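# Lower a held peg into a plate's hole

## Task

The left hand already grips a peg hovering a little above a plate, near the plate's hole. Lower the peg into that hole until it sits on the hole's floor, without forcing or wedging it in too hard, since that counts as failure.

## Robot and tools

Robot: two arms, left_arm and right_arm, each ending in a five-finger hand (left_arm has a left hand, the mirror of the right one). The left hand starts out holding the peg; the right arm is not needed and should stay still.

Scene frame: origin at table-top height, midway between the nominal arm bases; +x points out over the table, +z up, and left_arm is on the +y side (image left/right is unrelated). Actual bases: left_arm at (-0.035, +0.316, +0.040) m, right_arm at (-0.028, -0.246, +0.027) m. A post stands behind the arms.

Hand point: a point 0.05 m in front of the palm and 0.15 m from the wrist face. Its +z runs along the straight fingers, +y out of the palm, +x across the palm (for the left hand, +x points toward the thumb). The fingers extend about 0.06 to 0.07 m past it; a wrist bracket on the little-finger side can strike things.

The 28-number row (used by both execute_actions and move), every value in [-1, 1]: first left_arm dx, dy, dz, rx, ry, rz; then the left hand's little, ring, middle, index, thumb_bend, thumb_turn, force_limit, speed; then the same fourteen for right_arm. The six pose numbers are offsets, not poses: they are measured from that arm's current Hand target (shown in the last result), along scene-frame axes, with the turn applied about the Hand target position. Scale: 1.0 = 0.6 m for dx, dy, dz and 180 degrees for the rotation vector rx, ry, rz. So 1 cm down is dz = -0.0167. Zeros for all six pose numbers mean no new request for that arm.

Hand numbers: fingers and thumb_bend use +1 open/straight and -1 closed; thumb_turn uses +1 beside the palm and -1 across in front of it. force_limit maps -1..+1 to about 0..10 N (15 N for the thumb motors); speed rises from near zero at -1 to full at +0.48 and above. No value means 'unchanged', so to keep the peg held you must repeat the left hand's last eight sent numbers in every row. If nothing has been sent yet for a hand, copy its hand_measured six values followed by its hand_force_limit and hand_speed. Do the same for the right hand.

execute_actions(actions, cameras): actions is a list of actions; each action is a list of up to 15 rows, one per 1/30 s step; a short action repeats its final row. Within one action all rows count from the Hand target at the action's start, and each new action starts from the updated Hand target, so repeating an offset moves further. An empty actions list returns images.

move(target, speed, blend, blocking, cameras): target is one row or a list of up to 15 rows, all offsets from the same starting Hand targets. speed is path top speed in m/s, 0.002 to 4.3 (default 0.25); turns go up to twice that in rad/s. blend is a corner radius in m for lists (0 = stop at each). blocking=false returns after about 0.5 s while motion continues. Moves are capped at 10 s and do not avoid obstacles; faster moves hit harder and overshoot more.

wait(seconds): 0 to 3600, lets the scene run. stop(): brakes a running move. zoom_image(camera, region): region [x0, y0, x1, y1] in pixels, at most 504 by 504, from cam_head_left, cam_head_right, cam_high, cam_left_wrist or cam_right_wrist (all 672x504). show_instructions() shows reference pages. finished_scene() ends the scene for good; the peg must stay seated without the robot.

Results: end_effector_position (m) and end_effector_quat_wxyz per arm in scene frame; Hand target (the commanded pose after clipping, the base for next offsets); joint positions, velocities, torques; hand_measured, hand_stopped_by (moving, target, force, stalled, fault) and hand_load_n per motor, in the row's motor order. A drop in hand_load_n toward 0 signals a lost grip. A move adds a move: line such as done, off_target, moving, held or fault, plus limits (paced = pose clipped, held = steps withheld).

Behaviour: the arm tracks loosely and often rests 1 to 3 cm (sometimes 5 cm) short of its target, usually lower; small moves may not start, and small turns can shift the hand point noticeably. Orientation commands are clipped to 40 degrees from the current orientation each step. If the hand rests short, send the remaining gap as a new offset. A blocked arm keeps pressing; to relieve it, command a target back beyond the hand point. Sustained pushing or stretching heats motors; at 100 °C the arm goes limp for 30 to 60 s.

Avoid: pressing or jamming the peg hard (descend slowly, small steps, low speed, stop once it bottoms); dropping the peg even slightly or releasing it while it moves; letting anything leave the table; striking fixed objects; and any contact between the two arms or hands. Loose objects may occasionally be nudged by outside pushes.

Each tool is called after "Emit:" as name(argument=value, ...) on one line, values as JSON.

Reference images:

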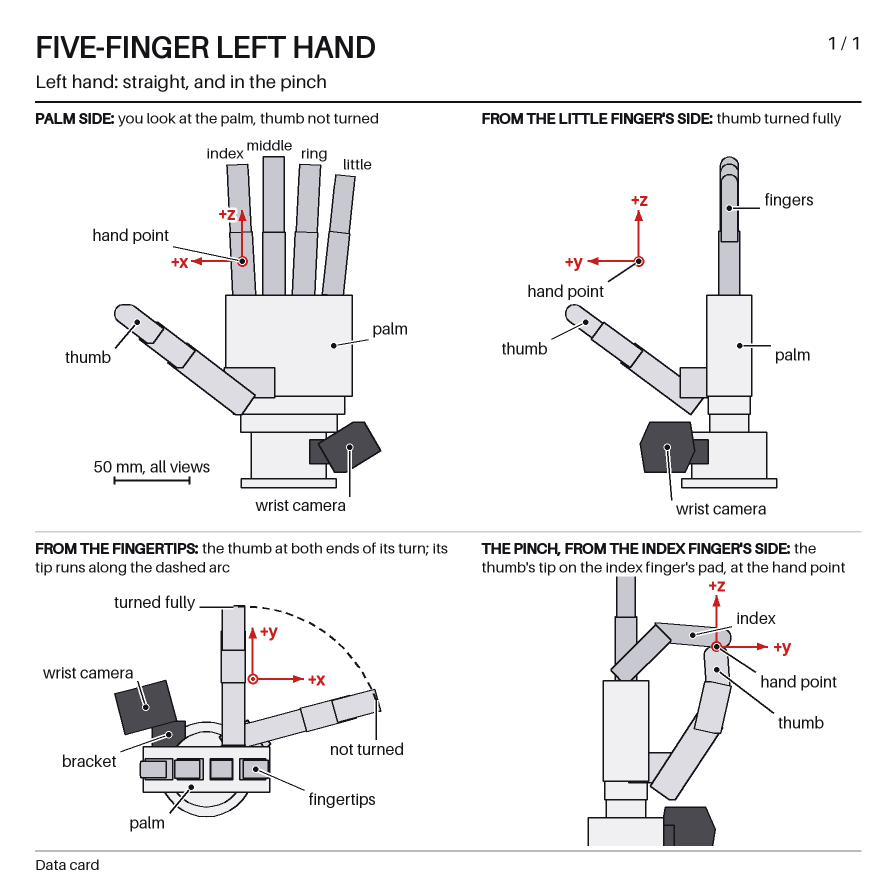

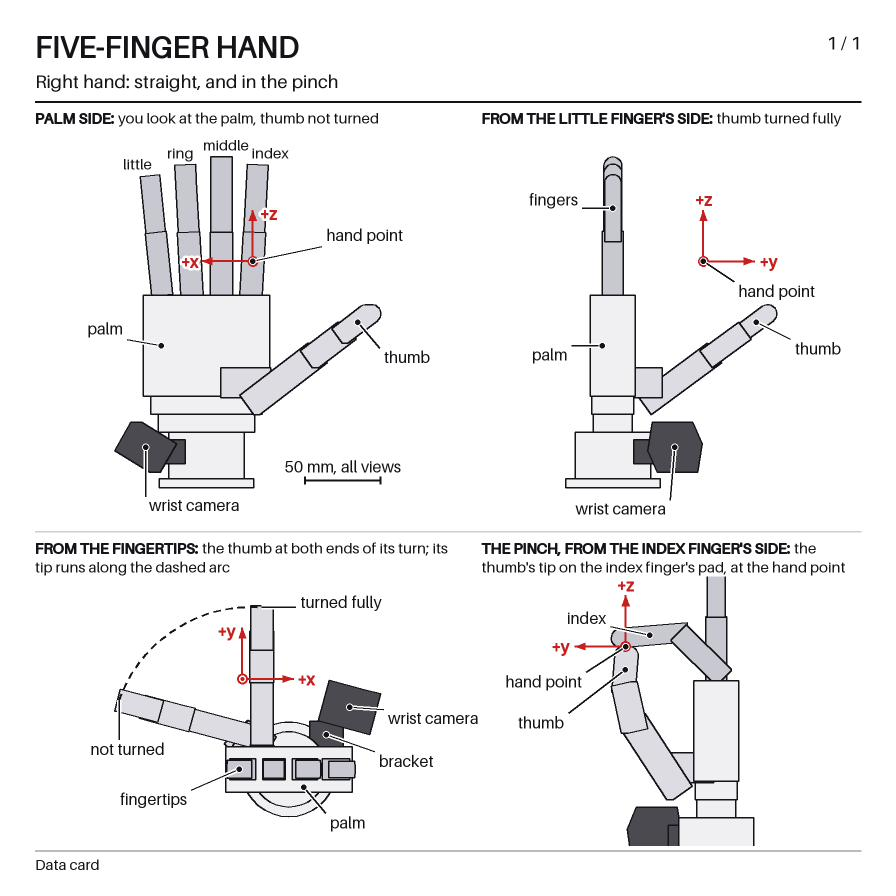

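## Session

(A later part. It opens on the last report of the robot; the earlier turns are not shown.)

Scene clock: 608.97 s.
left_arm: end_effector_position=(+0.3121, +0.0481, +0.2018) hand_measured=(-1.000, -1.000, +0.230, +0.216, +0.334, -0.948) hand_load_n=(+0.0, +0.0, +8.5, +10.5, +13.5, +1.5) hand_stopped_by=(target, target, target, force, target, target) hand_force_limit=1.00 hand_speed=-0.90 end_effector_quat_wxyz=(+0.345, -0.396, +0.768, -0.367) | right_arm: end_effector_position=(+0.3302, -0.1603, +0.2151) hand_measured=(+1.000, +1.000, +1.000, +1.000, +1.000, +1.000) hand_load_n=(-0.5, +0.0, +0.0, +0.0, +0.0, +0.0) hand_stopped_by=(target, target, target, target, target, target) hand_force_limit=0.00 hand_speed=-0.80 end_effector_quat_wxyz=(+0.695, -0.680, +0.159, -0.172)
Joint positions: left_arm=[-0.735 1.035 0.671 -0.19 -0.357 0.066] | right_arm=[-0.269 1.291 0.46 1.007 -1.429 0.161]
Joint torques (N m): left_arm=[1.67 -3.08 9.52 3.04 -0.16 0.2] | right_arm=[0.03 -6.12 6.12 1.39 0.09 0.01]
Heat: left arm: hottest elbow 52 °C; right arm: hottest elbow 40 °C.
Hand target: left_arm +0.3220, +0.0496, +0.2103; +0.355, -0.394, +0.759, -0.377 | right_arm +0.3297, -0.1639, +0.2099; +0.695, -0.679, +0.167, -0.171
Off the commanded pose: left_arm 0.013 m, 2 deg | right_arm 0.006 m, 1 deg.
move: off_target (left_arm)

Emit:
wait(seconds=0.1, cameras=["cam_high", "cam_left_wrist", "cam_right_wrist"])

Emit:
zoom_image(camera="cam_right_wrist", region=[352, 232, 412, 302])

Emit:
zoom_image(camera="cam_left_wrist", region=[155, 160, 215, 230])

Emit:
zoom_image(camera="cam_left_wrist", region=[165, 220, 240, 295])

Emit:
zoom_image(camera="cam_high", region=[335, 120, 385, 170])

Scene clock: 611.17 s.
left_arm: end_effector_position=(+0.3121, +0.0481, +0.2018) hand_measured=(-1.000, -1.000, +0.230, +0.216, +0.334, -0.948) hand_load_n=(+0.0, +0.0, +8.5, +10.5, +13.0, +1.5) hand_stopped_by=(target, target, target, force, target, target) hand_force_limit=1.00 hand_speed=-0.90 end_effector_quat_wxyz=(+0.345, -0.396, +0.768, -0.367) | right_arm: end_effector_position=(+0.3302, -0.1603, +0.2151) hand_measured=(+1.000, +1.000, +1.000, +1.000, +1.000, +1.000) hand_load_n=(+0.0, +0.0, +0.0, +0.0, +0.0, -0.5) hand_stopped_by=(target, target, target, target, target, target) hand_force_limit=0.00 hand_speed=-0.80 end_effector_quat_wxyz=(+0.695, -0.680, +0.159, -0.172)
Joint positions: left_arm=[-0.735 1.035 0.671 -0.19 -0.357 0.066] | right_arm=[-0.269 1.291 0.46 1.007 -1.429 0.161]
Joint torques (N m): left_arm=[1.73 -3.19 9.52 3.03 -0.17 0.19] | right_arm=[0.44 -5.42 6.22 1.33 0.08 0.03]
Heat: left arm: hottest elbow 52 °C; right arm: hottest elbow 40 °C.
Hand target: left_arm +0.3220, +0.0496, +0.2103; +0.355, -0.394, +0.759, -0.377 | right_arm +0.3297, -0.1639, +0.2099; +0.695, -0.679, +0.167, -0.171
Off the commanded pose: left_arm 0.013 m, 2 deg | right_arm 0.006 m, 1 deg.
wait: 0.10 s; at rest from the start
cam_left_wrist: T_world_to_cam=[[0.21588, -0.60192, 0.76883, -0.19898], [-0.85624, -0.49515, -0.14723, 0.32494], [0.46931, -0.62652, -0.62228, 0.12111]] pos_world=[0.26434, 0.117, 0.27619]
cam_right_wrist: T_world_to_cam=[[0.23339, -0.10594, -0.96659, 0.11293], [-0.97231, -0.03744, -0.23067, 0.36896], [-0.01176, 0.99367, -0.11175, 0.30387]] pos_world=[0.33596, -0.27617, 0.22822]

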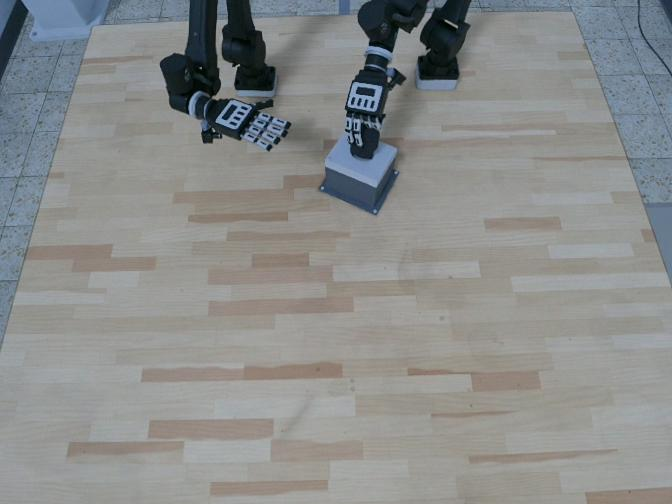

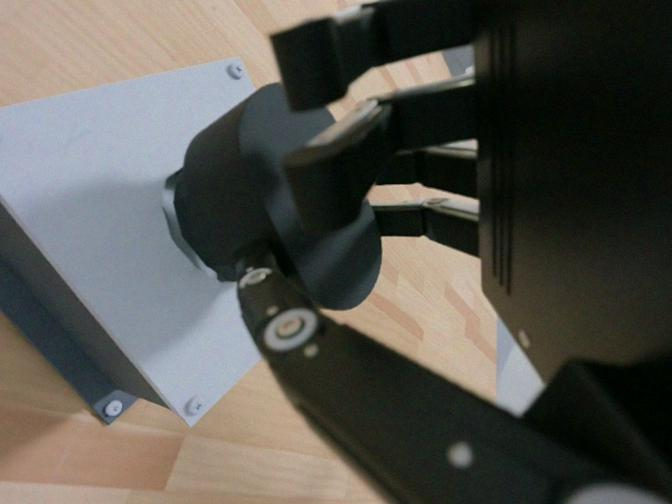

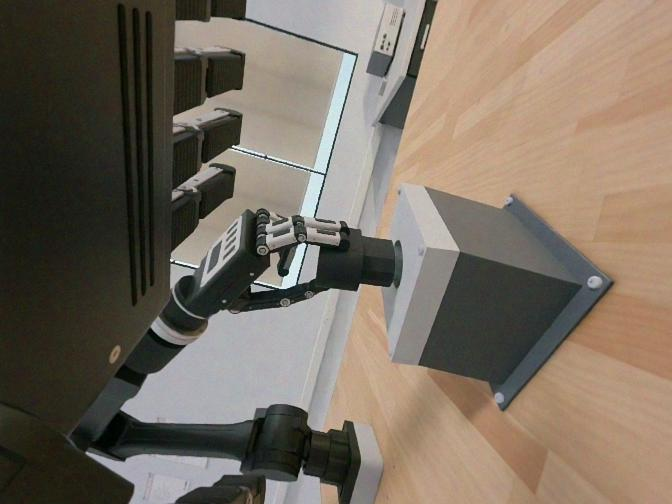

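Scaled by 7.200 from the camera's image (finer frame: 960x720).

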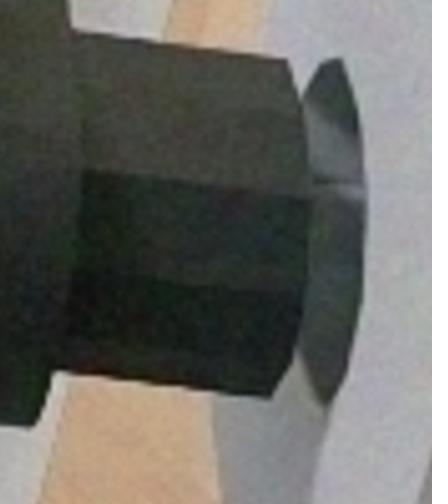

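Scaled by 7.200 from the camera's image (finer frame: 960x720).

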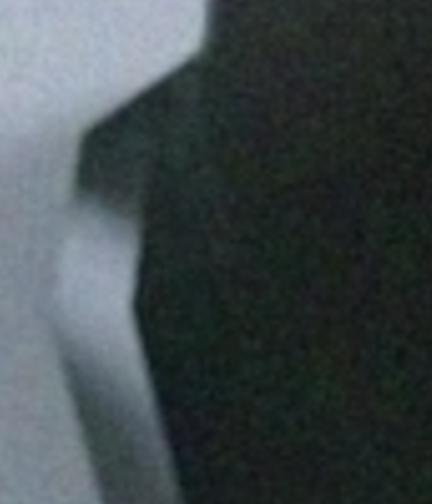

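Scaled by 6.720 from the camera's image (finer frame: 960x720).

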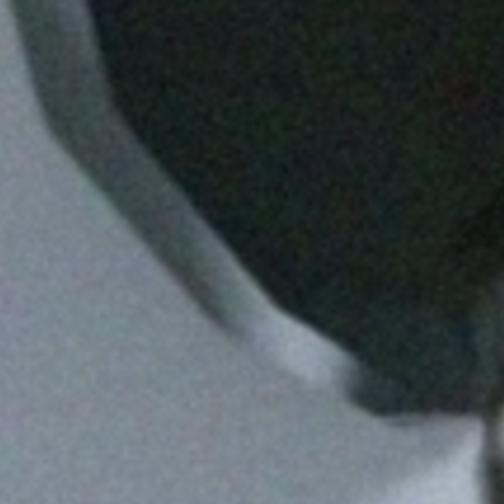

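Scaled by 10.080 from the camera's image (finer frame: 960x720).

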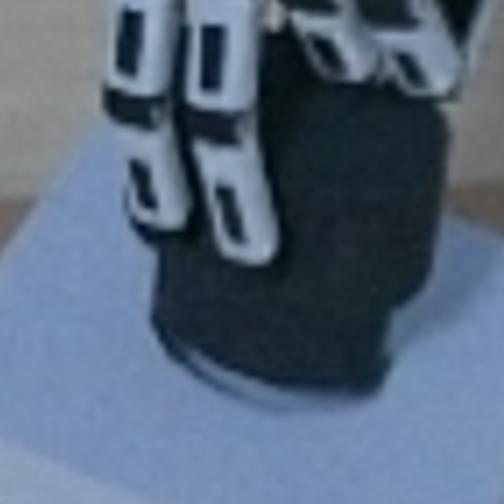

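Emit:
move(target=[0.0014,-0.0004,-0.0083,0,0,0.001,-1,-1,0.228,0.216,0.326,-0.948,1,-0.9,0,0,0,0,0,0,1,1,1,1,1,1,0,-0.8], speed=0.02, cameras=["cam_high", "cam_left_wrist", "cam_right_wrist"])

Emit:
zoom_image(camera="cam_right_wrist", region=[352, 232, 412, 302])

Emit:
zoom_image(camera="cam_left_wrist", region=[145, 145, 245, 295])

Emit:
zoom_image(camera="cam_high", region=[335, 120, 385, 170])

Scene clock: 621.77 s.
left_arm: end_effector_position=(+0.3129, +0.0475, +0.1982) hand_measured=(-1.000, -1.000, +0.230, +0.216, +0.334, -0.948) hand_load_n=(+0.0, +0.0, +8.5, +11.0, +13.0, +1.5) hand_stopped_by=(target, target, target, force, target, target) hand_force_limit=1.00 hand_speed=-0.90 end_effector_quat_wxyz=(+0.345, -0.395, +0.767, -0.368) | right_arm: end_effector_position=(+0.3302, -0.1603, +0.2151) hand_measured=(+1.000, +1.000, +1.000, +1.000, +1.000, +1.000) hand_load_n=(+0.0, +0.0, -0.5, -0.5, +0.0, -0.5) hand_stopped_by=(target, target, target, target, target, target) hand_force_limit=0.00 hand_speed=-0.80 end_effector_quat_wxyz=(+0.695, -0.680, +0.159, -0.172)
Joint positions: left_arm=[-0.735 1.042 0.663 -0.172 -0.357 0.066] | right_arm=[-0.269 1.291 0.46 1.007 -1.429 0.161]
Joint torques (N m): left_arm=[1.9 -2.9 9.48 3 -0.27 0.18] | right_arm=[0.97 -5.83 6.19 1.42 0.09 0.02]
Heat: left arm: hottest elbow 52 °C; right arm: hottest elbow 40 °C.
Hand target: left_arm +0.3229, +0.0494, +0.2053; +0.356, -0.395, +0.759, -0.376 | right_arm +0.3297, -0.1639, +0.2099; +0.695, -0.679, +0.167, -0.171
Off the commanded pose: left_arm 0.012 m, 2 deg | right_arm 0.006 m, 1 deg.
move: off_target (left_arm)
cam_left_wrist: T_world_to_cam=[[0.21398, -0.60059, 0.7704, -0.19651], [-0.85601, -0.49524, -0.14832, 0.32488], [0.4706, -0.62772, -0.62008, 0.11729]] pos_world=[0.26495, 0.1165, 0.2723]
cam_right_wrist: T_world_to_cam=[[0.23339, -0.10594, -0.96659, 0.11293], [-0.97231, -0.03744, -0.23067, 0.36896], [-0.01176, 0.99367, -0.11175, 0.30387]] pos_world=[0.33596, -0.27617, 0.22822]

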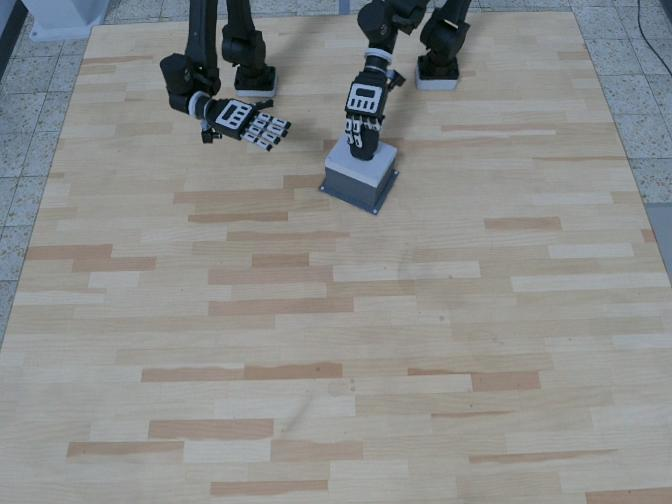

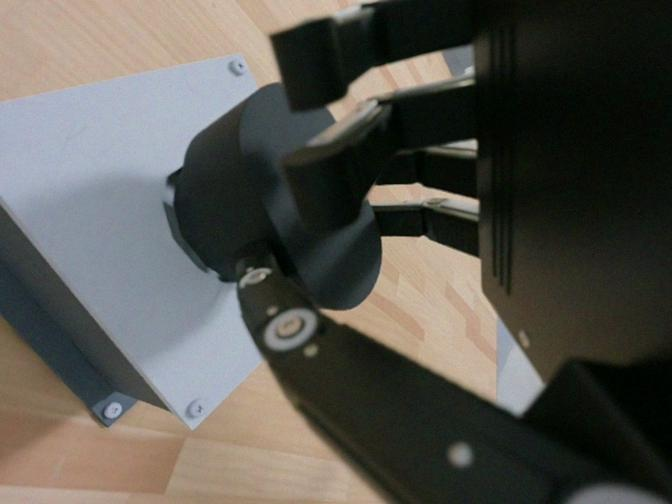

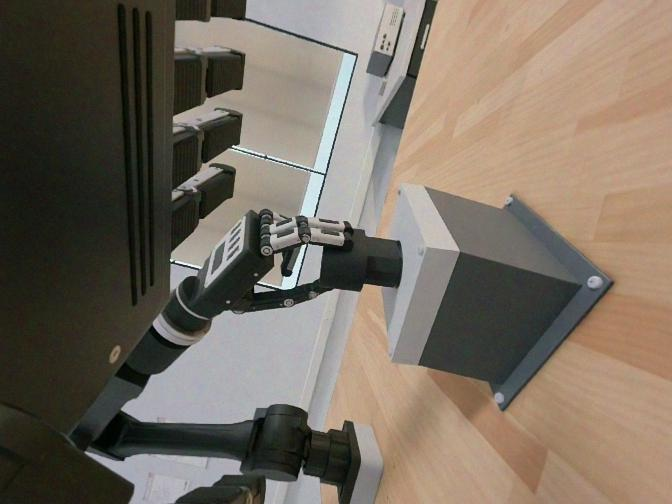

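Scaled by 7.200 from the camera's image (finer frame: 960x720).

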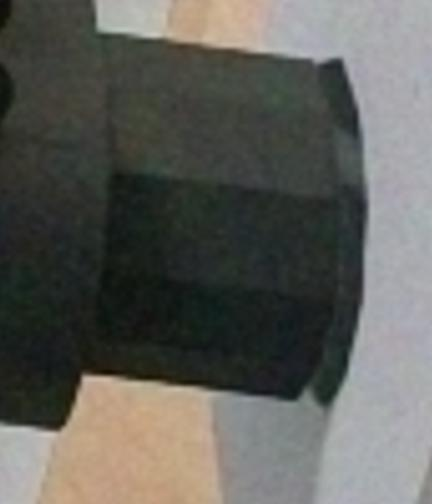

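Scaled by 3.360 from the camera's image (finer frame: 960x720).

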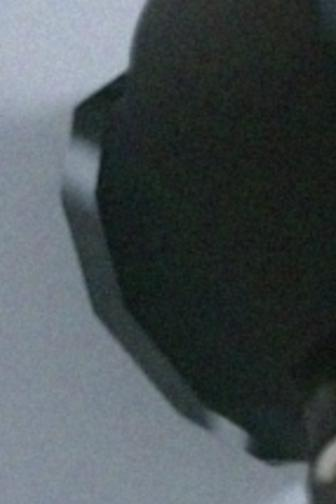

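Scaled by 10.080 from the camera's image (finer frame: 960x720).

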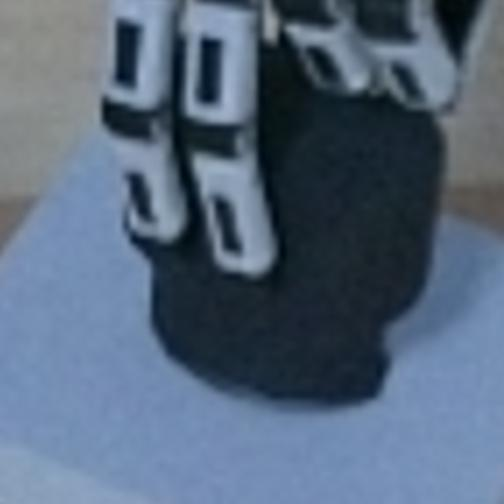

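Emit:
move(target=[0.0008,0.0006,-0.0075,0,0,0.0015,-1,-1,0.228,0.216,0.326,-0.948,1,-0.9,0,0,0,0,0,0,1,1,1,1,1,1,0,-0.8], speed=0.02, cameras=["cam_high", "cam_left_wrist", "cam_right_wrist"])

Emit:
zoom_image(camera="cam_right_wrist", region=[352, 232, 412, 302])

Emit:
zoom_image(camera="cam_left_wrist", region=[145, 145, 245, 295])

Emit:
zoom_image(camera="cam_high", region=[335, 120, 385, 170])

Scene clock: 626.40 s.
left_arm: end_effector_position=(+0.3131, +0.0472, +0.1939) hand_measured=(-1.000, -1.000, +0.230, +0.216, +0.334, -0.948) hand_load_n=(+0.0, +0.0, +8.5, +10.5, +13.0, +1.5) hand_stopped_by=(target, target, target, force, target, target) hand_force_limit=1.00 hand_speed=-0.90 end_effector_quat_wxyz=(+0.345, -0.396, +0.767, -0.368) | right_arm: end_effector_position=(+0.3302, -0.1603, +0.2151) hand_measured=(+1.000, +1.000, +1.000, +1.000, +1.000, +1.000) hand_load_n=(+0.0, -0.5, +0.0, +0.0, +0.0, +0.0) hand_stopped_by=(target, target, target, target, target, target) hand_force_limit=0.00 hand_speed=-0.80 end_effector_quat_wxyz=(+0.695, -0.680, +0.159, -0.172)
Joint positions: left_arm=[-0.735 1.049 0.655 -0.158 -0.357 0.066] | right_arm=[-0.269 1.291 0.46 1.007 -1.429 0.161]
Joint torques (N m): left_arm=[1.85 -3.02 9.4 2.93 -0.41 0.15] | right_arm=[0.62 -6.3 6.17 1.42 0.08 0]
Heat: left arm: hottest elbow 51 °C; right arm: hottest elbow 40 °C.
Hand target: left_arm +0.3234, +0.0497, +0.2009; +0.357, -0.397, +0.758, -0.375 | right_arm +0.3297, -0.1639, +0.2099; +0.695, -0.679, +0.167, -0.171
Off the commanded pose: left_arm 0.013 m, 2 deg | right_arm 0.006 m, 1 deg.
move: off_target (left_arm)
cam_left_wrist: T_world_to_cam=[[0.21419, -0.60025, 0.7706, -0.19351], [-0.85589, -0.4955, -0.14807, 0.32425], [0.47071, -0.62783, -0.61989, 0.11434]] pos_world=[0.26515, 0.1163, 0.268]
cam_right_wrist: T_world_to_cam=[[0.23339, -0.10594, -0.96659, 0.11293], [-0.97231, -0.03744, -0.23067, 0.36896], [-0.01176, 0.99367, -0.11175, 0.30387]] pos_world=[0.33596, -0.27617, 0.22822]

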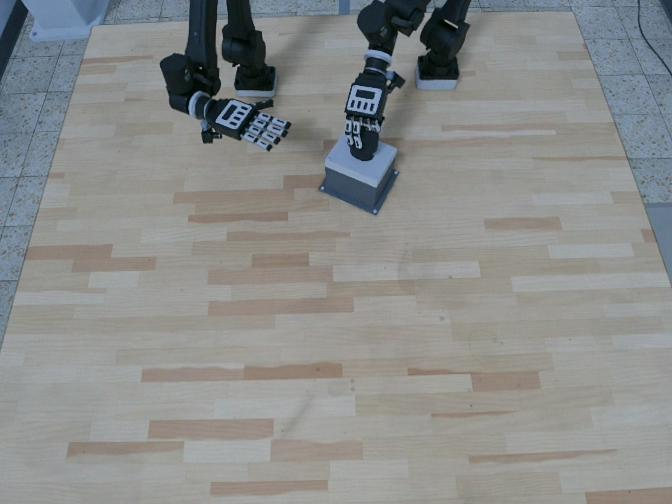

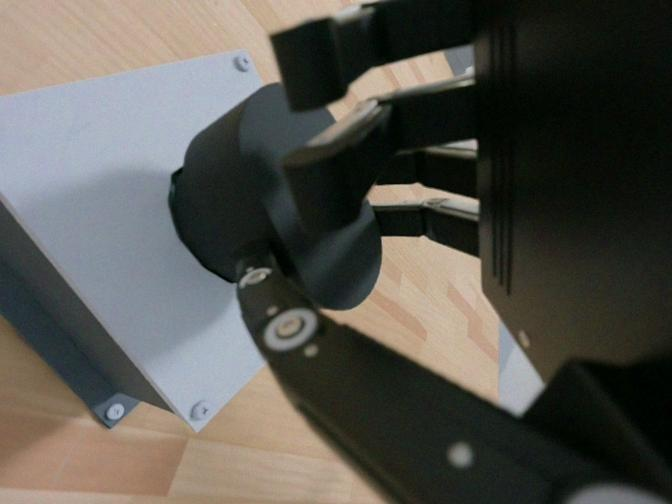

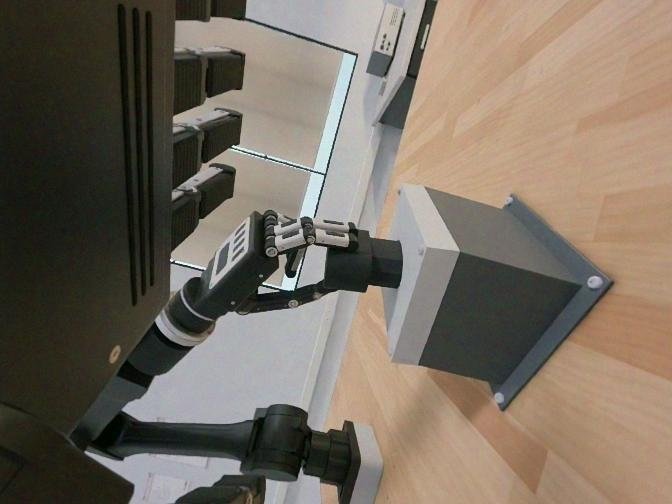

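Scaled by 7.200 from the camera's image (finer frame: 960x720).

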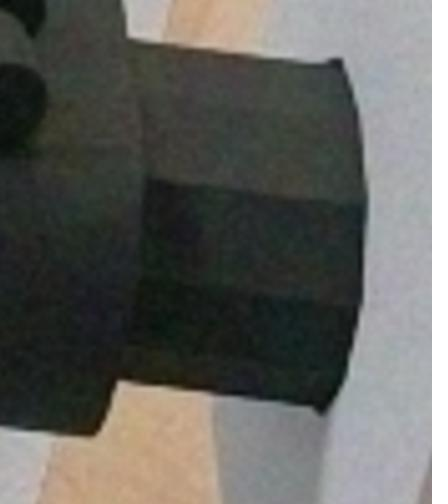

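Scaled by 3.360 from the camera's image (finer frame: 960x720).

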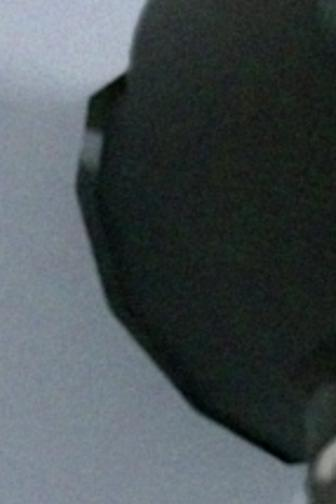

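Scaled by 10.080 from the camera's image (finer frame: 960x720).

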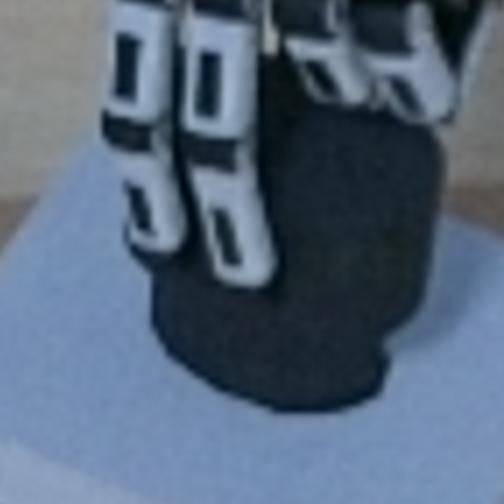

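Emit:
move(target=[0.0008,0.0003,-0.005,0,0,0,-1,-1,0.228,0.216,0.326,-0.948,1,-0.9,0,0,0,0,0,0,1,1,1,1,1,1,0,-0.8], speed=0.01)

Scene clock: 632.90 s.
left_arm: end_effector_position=(+0.3138, +0.0475, +0.1914) hand_measured=(-1.000, -1.000, +0.230, +0.216, +0.334, -0.948) hand_load_n=(+0.0, +0.0, +8.5, +10.5, +13.5, +1.5) hand_stopped_by=(target, target, target, force, target, target) hand_force_limit=1.00 hand_speed=-0.90 end_effector_quat_wxyz=(+0.346, -0.396, +0.767, -0.368) | right_arm: end_effector_position=(+0.3302, -0.1603, +0.2151) hand_measured=(+1.000, +1.000, +1.000, +1.000, +1.000, +1.000) hand_load_n=(+0.0, +0.0, +0.0, +0.0, +0.0, +0.0) hand_stopped_by=(target, target, target, target, target, target) hand_force_limit=0.00 hand_speed=-0.80 end_effector_quat_wxyz=(+0.695, -0.680, +0.159, -0.172)
Joint positions: left_arm=[-0.733 1.053 0.65 -0.147 -0.357 0.066] | right_arm=[-0.269 1.291 0.46 1.007 -1.429 0.161]
Joint torques (N m): left_arm=[1.67 -2.84 9.35 2.92 -0.37 0.17] | right_arm=[0.62 -5.89 6.12 1.21 0.08 0.02]
Heat: left arm: hottest elbow 51 °C; right arm: hottest elbow 40 °C.
Hand target: left_arm +0.3238, +0.0500, +0.1978; +0.357, -0.397, +0.758, -0.375 | right_arm +0.3297, -0.1639, +0.2099; +0.695, -0.679, +0.167, -0.171
Off the commanded pose: left_arm 0.012 m, 2 deg | right_arm 0.006 m, 1 deg.
move: off_target (left_arm)

Emit:
wait(seconds=0.1, cameras=["cam_high", "cam_left_wrist", "cam_right_wrist"])

Emit:
zoom_image(camera="cam_right_wrist", region=[352, 232, 412, 302])

Emit:
zoom_image(camera="cam_left_wrist", region=[145, 145, 245, 295])

Emit:
zoom_image(camera="cam_high", region=[335, 120, 385, 170])

Scene clock: 636.27 s.
left_arm: end_effector_position=(+0.3139, +0.0475, +0.1915) hand_measured=(-1.000, -1.000, +0.230, +0.216, +0.334, -0.948) hand_load_n=(+0.0, +0.0, +8.5, +10.5, +13.0, +1.5) hand_stopped_by=(target, target, target, force, target, target) hand_force_limit=1.00 hand_speed=-0.90 end_effector_quat_wxyz=(+0.346, -0.396, +0.767, -0.368) | right_arm: end_effector_position=(+0.3302, -0.1603, +0.2151) hand_measured=(+1.000, +1.000, +1.000, +1.000, +1.000, +1.000) hand_load_n=(+0.0, -0.5, -0.5, +0.0, +0.0, +0.0) hand_stopped_by=(target, target, target, target, target, target) hand_force_limit=0.00 hand_speed=-0.80 end_effector_quat_wxyz=(+0.695, -0.680, +0.159, -0.172)
Joint positions: left_arm=[-0.733 1.053 0.65 -0.147 -0.357 0.066] | right_arm=[-0.269 1.291 0.46 1.007 -1.429 0.161]
Joint torques (N m): left_arm=[1.79 -3.02 9.32 2.99 -0.37 0.16] | right_arm=[0.5 -5.66 6.12 1.42 0.06 0.04]
Heat: left arm: hottest elbow 52 °C; right arm: hottest elbow 40 °C.
Hand target: left_arm +0.3238, +0.0500, +0.1978; +0.357, -0.397, +0.758, -0.375 | right_arm +0.3297, -0.1639, +0.2099; +0.695, -0.679, +0.167, -0.171
Off the commanded pose: left_arm 0.012 m, 2 deg | right_arm 0.006 m, 1 deg.
wait: 0.10 s; at rest from the start
cam_left_wrist: T_world_to_cam=[[0.214, -0.59942, 0.7713, -0.19182], [-0.85508, -0.4967, -0.14877, 0.32461], [0.47228, -0.62768, -0.61884, 0.11192]] pos_world=[0.26576, 0.1165, 0.2655]
cam_right_wrist: T_world_to_cam=[[0.23339, -0.10594, -0.96659, 0.11293], [-0.97231, -0.03744, -0.23067, 0.36896], [-0.01176, 0.99367, -0.11175, 0.30387]] pos_world=[0.33596, -0.27617, 0.22822]

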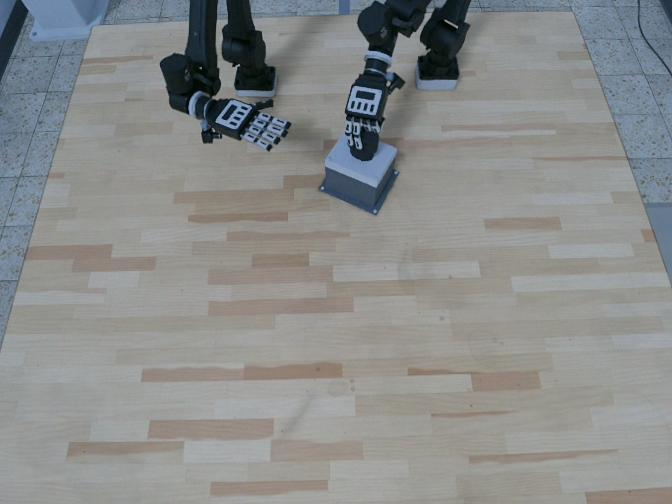

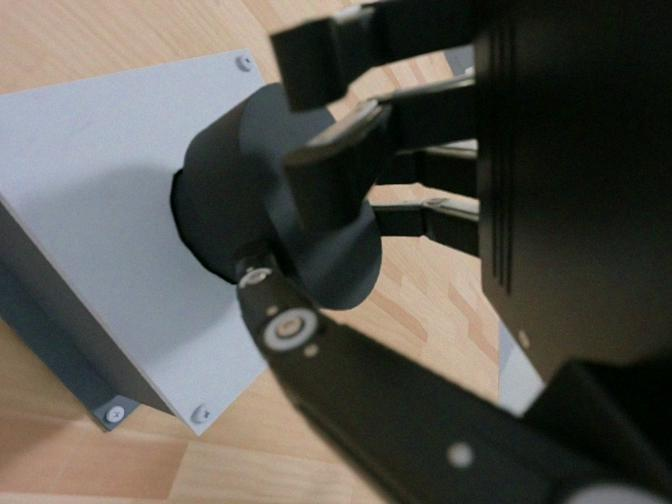

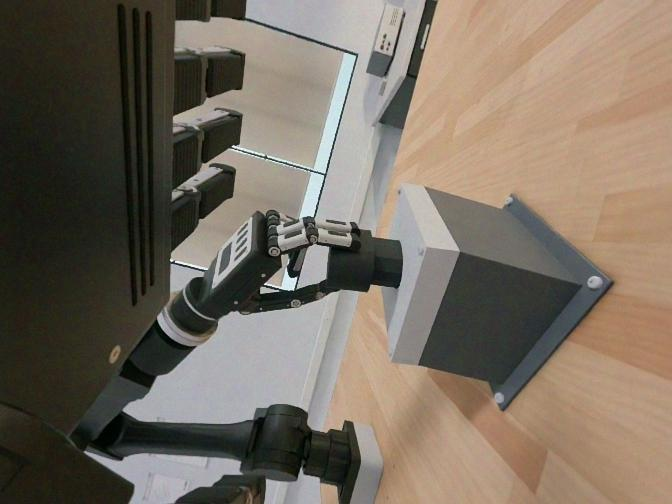

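Scaled by 7.200 from the camera's image (finer frame: 960x720).

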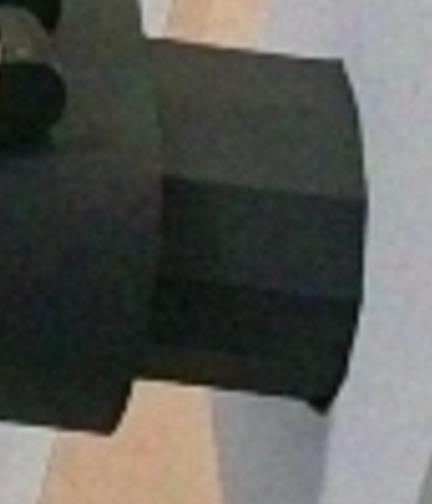

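Scaled by 3.360 from the camera's image (finer frame: 960x720).

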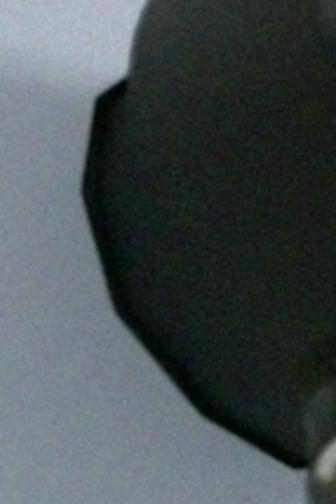

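Scaled by 10.080 from the camera's image (finer frame: 960x720).

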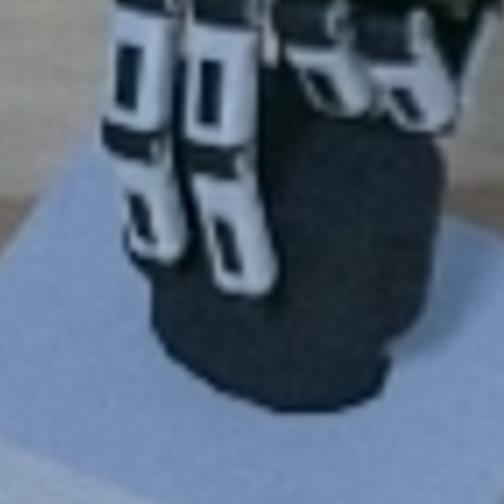

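Emit:
move(target=[0.0007,-0.0003,-0.0067,0,0,0,-1,-1,0.228,0.216,0.326,-0.948,1,-0.9,0,0,0,0,0,0,1,1,1,1,1,1,0,-0.8], speed=0.015)

Scene clock: 639.33 s.
left_arm: end_effector_position=(+0.3142, +0.0474, +0.1870) hand_measured=(-1.000, -1.000, +0.230, +0.216, +0.334, -0.948) hand_load_n=(+0.0, +0.0, +8.0, +11.0, +13.0, +1.5) hand_stopped_by=(target, target, target, force, target, target) hand_force_limit=1.00 hand_speed=-0.90 end_effector_quat_wxyz=(+0.346, -0.396, +0.767, -0.368) | right_arm: end_effector_position=(+0.3302, -0.1603, +0.2151) hand_measured=(+1.000, +1.000, +1.000, +1.000, +1.000, +1.000) hand_load_n=(+0.0, +0.0, +0.0, +0.0, +0.0, +0.0) hand_stopped_by=(target, target, target, target, target, target) hand_force_limit=0.00 hand_speed=-0.80 end_effector_quat_wxyz=(+0.695, -0.680, +0.159, -0.172)
Joint positions: left_arm=[-0.733 1.06 0.643 -0.133 -0.357 0.066] | right_arm=[-0.269 1.291 0.46 1.007 -1.429 0.161]
Joint torques (N m): left_arm=[1.67 -3.08 9.32 3.02 -0.36 0.17] | right_arm=[0.67 -5.6 6.06 1.46 0.08 0]
Heat: left arm: hottest elbow 52 °C; right arm: hottest elbow 40 °C.
Hand target: left_arm +0.3242, +0.0498, +0.1936; +0.357, -0.397, +0.758, -0.375 | right_arm +0.3297, -0.1639, +0.2099; +0.695, -0.679, +0.167, -0.171
Off the commanded pose: left_arm 0.012 m, 2 deg | right_arm 0.006 m, 1 deg.
move: off_target (left_arm)

Emit:
move(target=[0.001,-0.0004,-0.0067,0,0,0,-1,-1,0.228,0.216,0.326,-0.948,1,-0.9,0,0,0,0,0,0,1,1,1,1,1,1,0,-0.8], speed=0.015, cameras=["cam_left_wrist", "cam_right_wrist"])

Emit:
zoom_image(camera="cam_right_wrist", region=[320, 220, 420, 310])

Emit:
zoom_image(camera="cam_left_wrist", region=[145, 145, 245, 295])

Scene clock: 642.47 s.
left_arm: end_effector_position=(+0.3147, +0.0471, +0.1831) hand_measured=(-1.000, -1.000, +0.230, +0.216, +0.334, -0.948) hand_load_n=(+0.0, +0.0, +8.5, +11.0, +13.0, +1.5) hand_stopped_by=(target, target, target, force, target, target) hand_force_limit=1.00 hand_speed=-0.90 end_effector_quat_wxyz=(+0.346, -0.396, +0.767, -0.368) | right_arm: end_effector_position=(+0.3302, -0.1603, +0.2151) hand_measured=(+1.000, +1.000, +1.000, +1.000, +1.000, +1.000) hand_load_n=(+0.0, +0.0, +0.0, +0.0, +0.0, +0.0) hand_stopped_by=(target, target, target, target, target, target) hand_force_limit=0.00 hand_speed=-0.80 end_effector_quat_wxyz=(+0.695, -0.680, +0.159, -0.172)
Joint positions: left_arm=[-0.732 1.068 0.637 -0.119 -0.357 0.066] | right_arm=[-0.269 1.291 0.46 1.007 -1.429 0.161]
Joint torques (N m): left_arm=[1.79 -3.02 9.26 2.99 -0.33 0.16] | right_arm=[0.21 -6.48 6.04 1.5 0.11 0.01]
Heat: left arm: hottest elbow 51 °C; right arm: hottest elbow 40 °C.
Hand target: left_arm +0.3248, +0.0495, +0.1897; +0.357, -0.397, +0.758, -0.375 | right_arm +0.3297, -0.1639, +0.2099; +0.695, -0.679, +0.167, -0.171
Off the commanded pose: left_arm 0.012 m, 2 deg | right_arm 0.006 m, 1 deg.
move: off_target (left_arm)
cam_left_wrist: T_world_to_cam=[[0.2149, -0.59967, 0.77085, -0.18593], [-0.85479, -0.49727, -0.14854, 0.32379], [0.4724, -0.62699, -0.61946, 0.1062]] pos_world=[0.26656, 0.1161, 0.2572]
cam_right_wrist: T_world_to_cam=[[0.23339, -0.10594, -0.96659, 0.11293], [-0.97231, -0.03744, -0.23067, 0.36896], [-0.01176, 0.99367, -0.11175, 0.30387]] pos_world=[0.33596, -0.27617, 0.22822]

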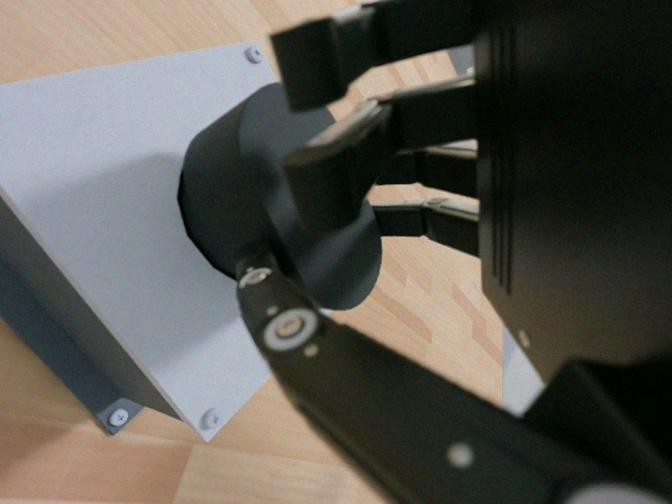

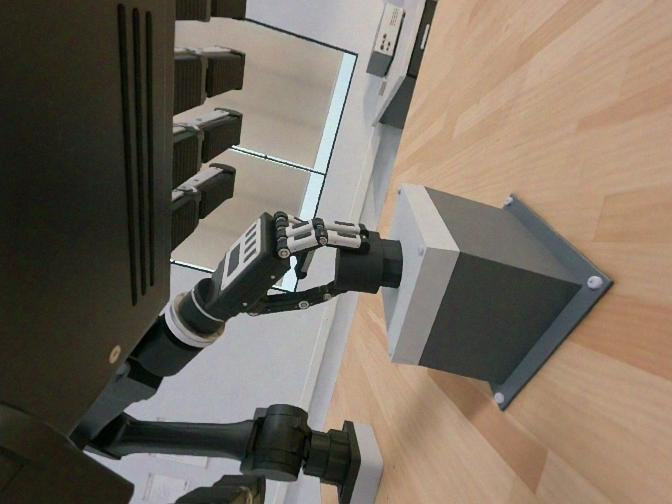

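Scaled by 5.040 from the camera's image (finer frame: 960x720).

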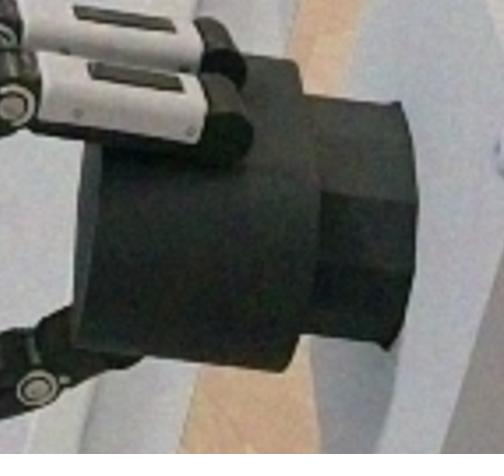

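Scaled by 3.360 from the camera's image (finer frame: 960x720).

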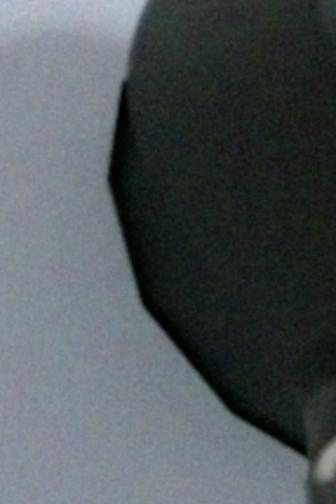

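Emit:
move(target=[0.001,-0.0004,-0.0067,0,0,0,-1,-1,0.228,0.216,0.326,-0.948,1,-0.9,0,0,0,0,0,0,1,1,1,1,1,1,0,-0.8], speed=0.015)

Scene clock: 644.97 s.
left_arm: end_effector_position=(+0.3155, +0.0469, +0.1793) hand_measured=(-1.000, -1.000, +0.230, +0.216, +0.334, -0.948) hand_load_n=(+0.0, +0.0, +8.5, +10.5, +13.0, +2.0) hand_stopped_by=(target, target, target, force, target, target) hand_force_limit=1.00 hand_speed=-0.90 end_effector_quat_wxyz=(+0.346, -0.397, +0.766, -0.368) | right_arm: end_effector_position=(+0.3302, -0.1603, +0.2151) hand_measured=(+1.000, +1.000, +1.000, +1.000, +1.000, +1.000) hand_load_n=(+0.0, +0.0, +0.0, +0.0, +0.0, -0.5) hand_stopped_by=(target, target, target, target, target, target) hand_force_limit=0.00 hand_speed=-0.80 end_effector_quat_wxyz=(+0.695, -0.680, +0.159, -0.172)
Joint positions: left_arm=[-0.732 1.076 0.631 -0.104 -0.357 0.066] | right_arm=[-0.269 1.291 0.46 1.007 -1.429 0.161]
Joint torques (N m): left_arm=[1.73 -3.14 9.2 2.92 -0.31 0.17] | right_arm=[0.21 -6.07 6.27 1.43 0.11 0]
Heat: left arm: hottest elbow 51 °C; right arm: hottest elbow 40 °C.
Hand target: left_arm +0.3254, +0.0492, +0.1858; +0.357, -0.397, +0.758, -0.375 | right_arm +0.3297, -0.1639, +0.2099; +0.695, -0.679, +0.167, -0.171
Off the commanded pose: left_arm 0.012 m, 2 deg | right_arm 0.006 m, 1 deg.
move: off_target (left_arm)

Emit:
move(target=[0.0008,-0.0003,-0.0055,0,0,0,-1,-1,0.228,0.216,0.326,-0.948,1,-0.9,0,0,0,0,0,0,1,1,1,1,1,1,0,-0.8], speed=0.012)

Scene clock: 647.17 s.
left_arm: end_effector_position=(+0.3161, +0.0467, +0.1761) hand_measured=(-1.000, -1.000, +0.230, +0.216, +0.334, -0.948) hand_load_n=(+0.0, +0.0, +8.5, +10.5, +13.0, +1.5) hand_stopped_by=(target, target, target, force, target, target) hand_force_limit=1.00 hand_speed=-0.90 end_effector_quat_wxyz=(+0.346, -0.397, +0.766, -0.368) | right_arm: end_effector_position=(+0.3302, -0.1603, +0.2151) hand_measured=(+1.000, +1.000, +1.000, +1.000, +1.000, +1.000) hand_load_n=(+0.0, +0.0, +0.0, +0.0, +0.0, +0.0) hand_stopped_by=(target, target, target, target, target, target) hand_force_limit=0.00 hand_speed=-0.80 end_effector_quat_wxyz=(+0.695, -0.680, +0.159, -0.172)
Joint positions: left_arm=[-0.731 1.083 0.626 -0.092 -0.357 0.066] | right_arm=[-0.269 1.291 0.46 1.007 -1.429 0.161]
Joint torques (N m): left_arm=[1.73 -3.19 9.13 3.04 -0.29 0.18] | right_arm=[0.79 -6.01 6.16 1.36 0.06 0.03]
Heat: left arm: hottest elbow 51 °C; right arm: hottest elbow 40 °C.
Hand target: left_arm +0.3260, +0.0491, +0.1824; +0.357, -0.397, +0.758, -0.375 | right_arm +0.3297, -0.1639, +0.2099; +0.695, -0.679, +0.167, -0.171
Off the commanded pose: left_arm 0.012 m, 2 deg | right_arm 0.006 m, 1 deg.
move: off_target (left_arm)

Emit:
move(target=[0.0006,-0.0002,-0.0045,0,0,0,-1,-1,0.228,0.216,0.326,-0.948,1,-0.9,0,0,0,0,0,0,1,1,1,1,1,1,0,-0.8], speed=0.01, cameras=["cam_left_wrist", "cam_right_wrist"])

Emit:
zoom_image(camera="cam_right_wrist", region=[320, 220, 420, 310])

Scene clock: 649.73 s.
left_arm: end_effector_position=(+0.3165, +0.0466, +0.1745) hand_measured=(-1.000, -1.000, +0.230, +0.216, +0.334, -0.948) hand_load_n=(+0.0, +0.0, +8.5, +10.5, +13.0, +1.0) hand_stopped_by=(target, target, target, force, target, target) hand_force_limit=1.00 hand_speed=-0.90 end_effector_quat_wxyz=(+0.347, -0.397, +0.766, -0.369) | right_arm: end_effector_position=(+0.3302, -0.1603, +0.2151) hand_measured=(+1.000, +1.000, +1.000, +1.000, +1.000, +1.000) hand_load_n=(-0.5, +0.0, +0.0, +0.0, +0.0, +0.0) hand_stopped_by=(target, target, target, target, target, target) hand_force_limit=0.00 hand_speed=-0.80 end_effector_quat_wxyz=(+0.695, -0.680, +0.159, -0.172)
Joint positions: left_arm=[-0.731 1.086 0.622 -0.083 -0.357 0.066] | right_arm=[-0.269 1.291 0.46 1.007 -1.429 0.161]
Joint torques (N m): left_arm=[1.73 -3.08 9.05 3.07 -0.28 0.18] | right_arm=[0.5 -6.01 6.19 1.42 0.12 -0.01]
Heat: left arm: hottest elbow 51 °C; right arm: hottest elbow 40 °C.
Hand target: left_arm +0.3263, +0.0489, +0.1798; +0.357, -0.397, +0.758, -0.375 | right_arm +0.3297, -0.1639, +0.2099; +0.695, -0.679, +0.167, -0.171
Off the commanded pose: left_arm 0.011 m, 2 deg | right_arm 0.006 m, 1 deg.
move: off_target (left_arm)
cam_left_wrist: T_world_to_cam=[[0.21451, -0.59787, 0.77236, -0.18027], [-0.85354, -0.49916, -0.14934, 0.32369], [0.47482, -0.62721, -0.61738, 0.09854]] pos_world=[0.26817, 0.1156, 0.24841]
cam_right_wrist: T_world_to_cam=[[0.23339, -0.10594, -0.96659, 0.11293], [-0.97231, -0.03744, -0.23067, 0.36896], [-0.01176, 0.99367, -0.11175, 0.30387]] pos_world=[0.33596, -0.27617, 0.22822]

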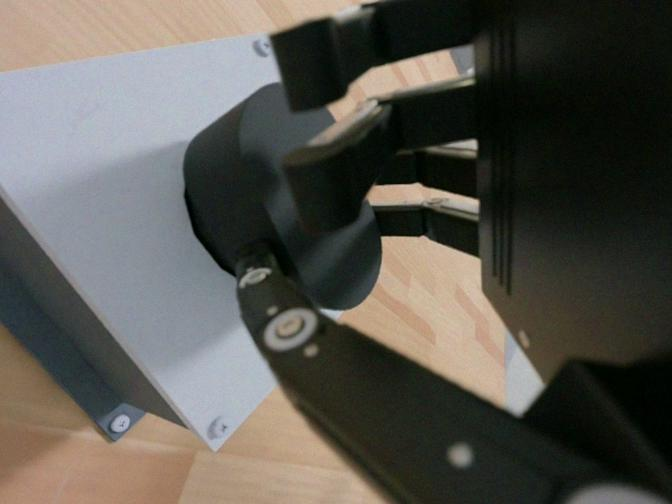

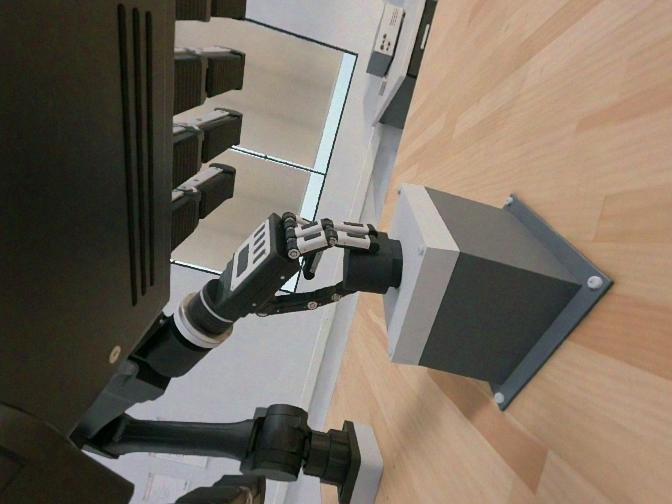

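Scaled by 5.040 from the camera's image (finer frame: 960x720).

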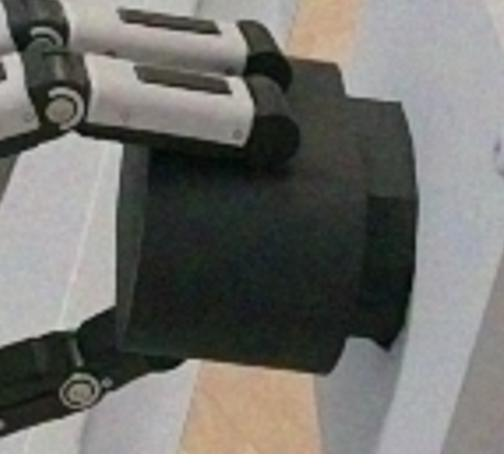

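Emit:
move(target=[0.0003,-0.0001,-0.003,0,0,0,-1,-1,0.228,0.216,0.326,-0.948,1,-0.9,0,0,0,0,0,0,1,1,1,1,1,1,0,-0.8], speed=0.01)

Scene clock: 657.77 s.
left_arm: end_effector_position=(+0.3165, +0.0466, +0.1740) hand_measured=(-1.000, -1.000, +0.230, +0.216, +0.334, -0.948) hand_load_n=(+0.0, +0.5, +8.0, +10.0, +13.5, +0.5) hand_stopped_by=(target, target, target, force, target, target) hand_force_limit=1.00 hand_speed=-0.90 end_effector_quat_wxyz=(+0.347, -0.397, +0.765, -0.369) | right_arm: end_effector_position=(+0.3302, -0.1603, +0.2151) hand_measured=(+1.000, +1.000, +1.000, +1.000, +1.000, +1.000) hand_load_n=(+0.0, +0.0, +0.0, +0.0, +0.0, +0.0) hand_stopped_by=(target, target, target, target, target, target) hand_force_limit=0.00 hand_speed=-0.80 end_effector_quat_wxyz=(+0.695, -0.680, +0.159, -0.172)
Joint positions: left_arm=[-0.731 1.087 0.62 -0.08 -0.357 0.067] | right_arm=[-0.269 1.291 0.46 1.007 -1.429 0.161]
Joint torques (N m): left_arm=[1.79 -2.67 8.92 3.15 -0.26 0.17] | right_arm=[0.32 -5.83 6.05 1.42 0.08 -0.02]
Heat: left arm: hottest elbow 51 °C; right arm: hottest elbow 40 °C.
Hand target: left_arm +0.3264, +0.0489, +0.1778; +0.357, -0.397, +0.758, -0.375 | right_arm +0.3297, -0.1639, +0.2099; +0.695, -0.679, +0.167, -0.171
Off the commanded pose: left_arm 0.011 m, 2 deg | right_arm 0.006 m, 1 deg.
move: off_target (left_arm)


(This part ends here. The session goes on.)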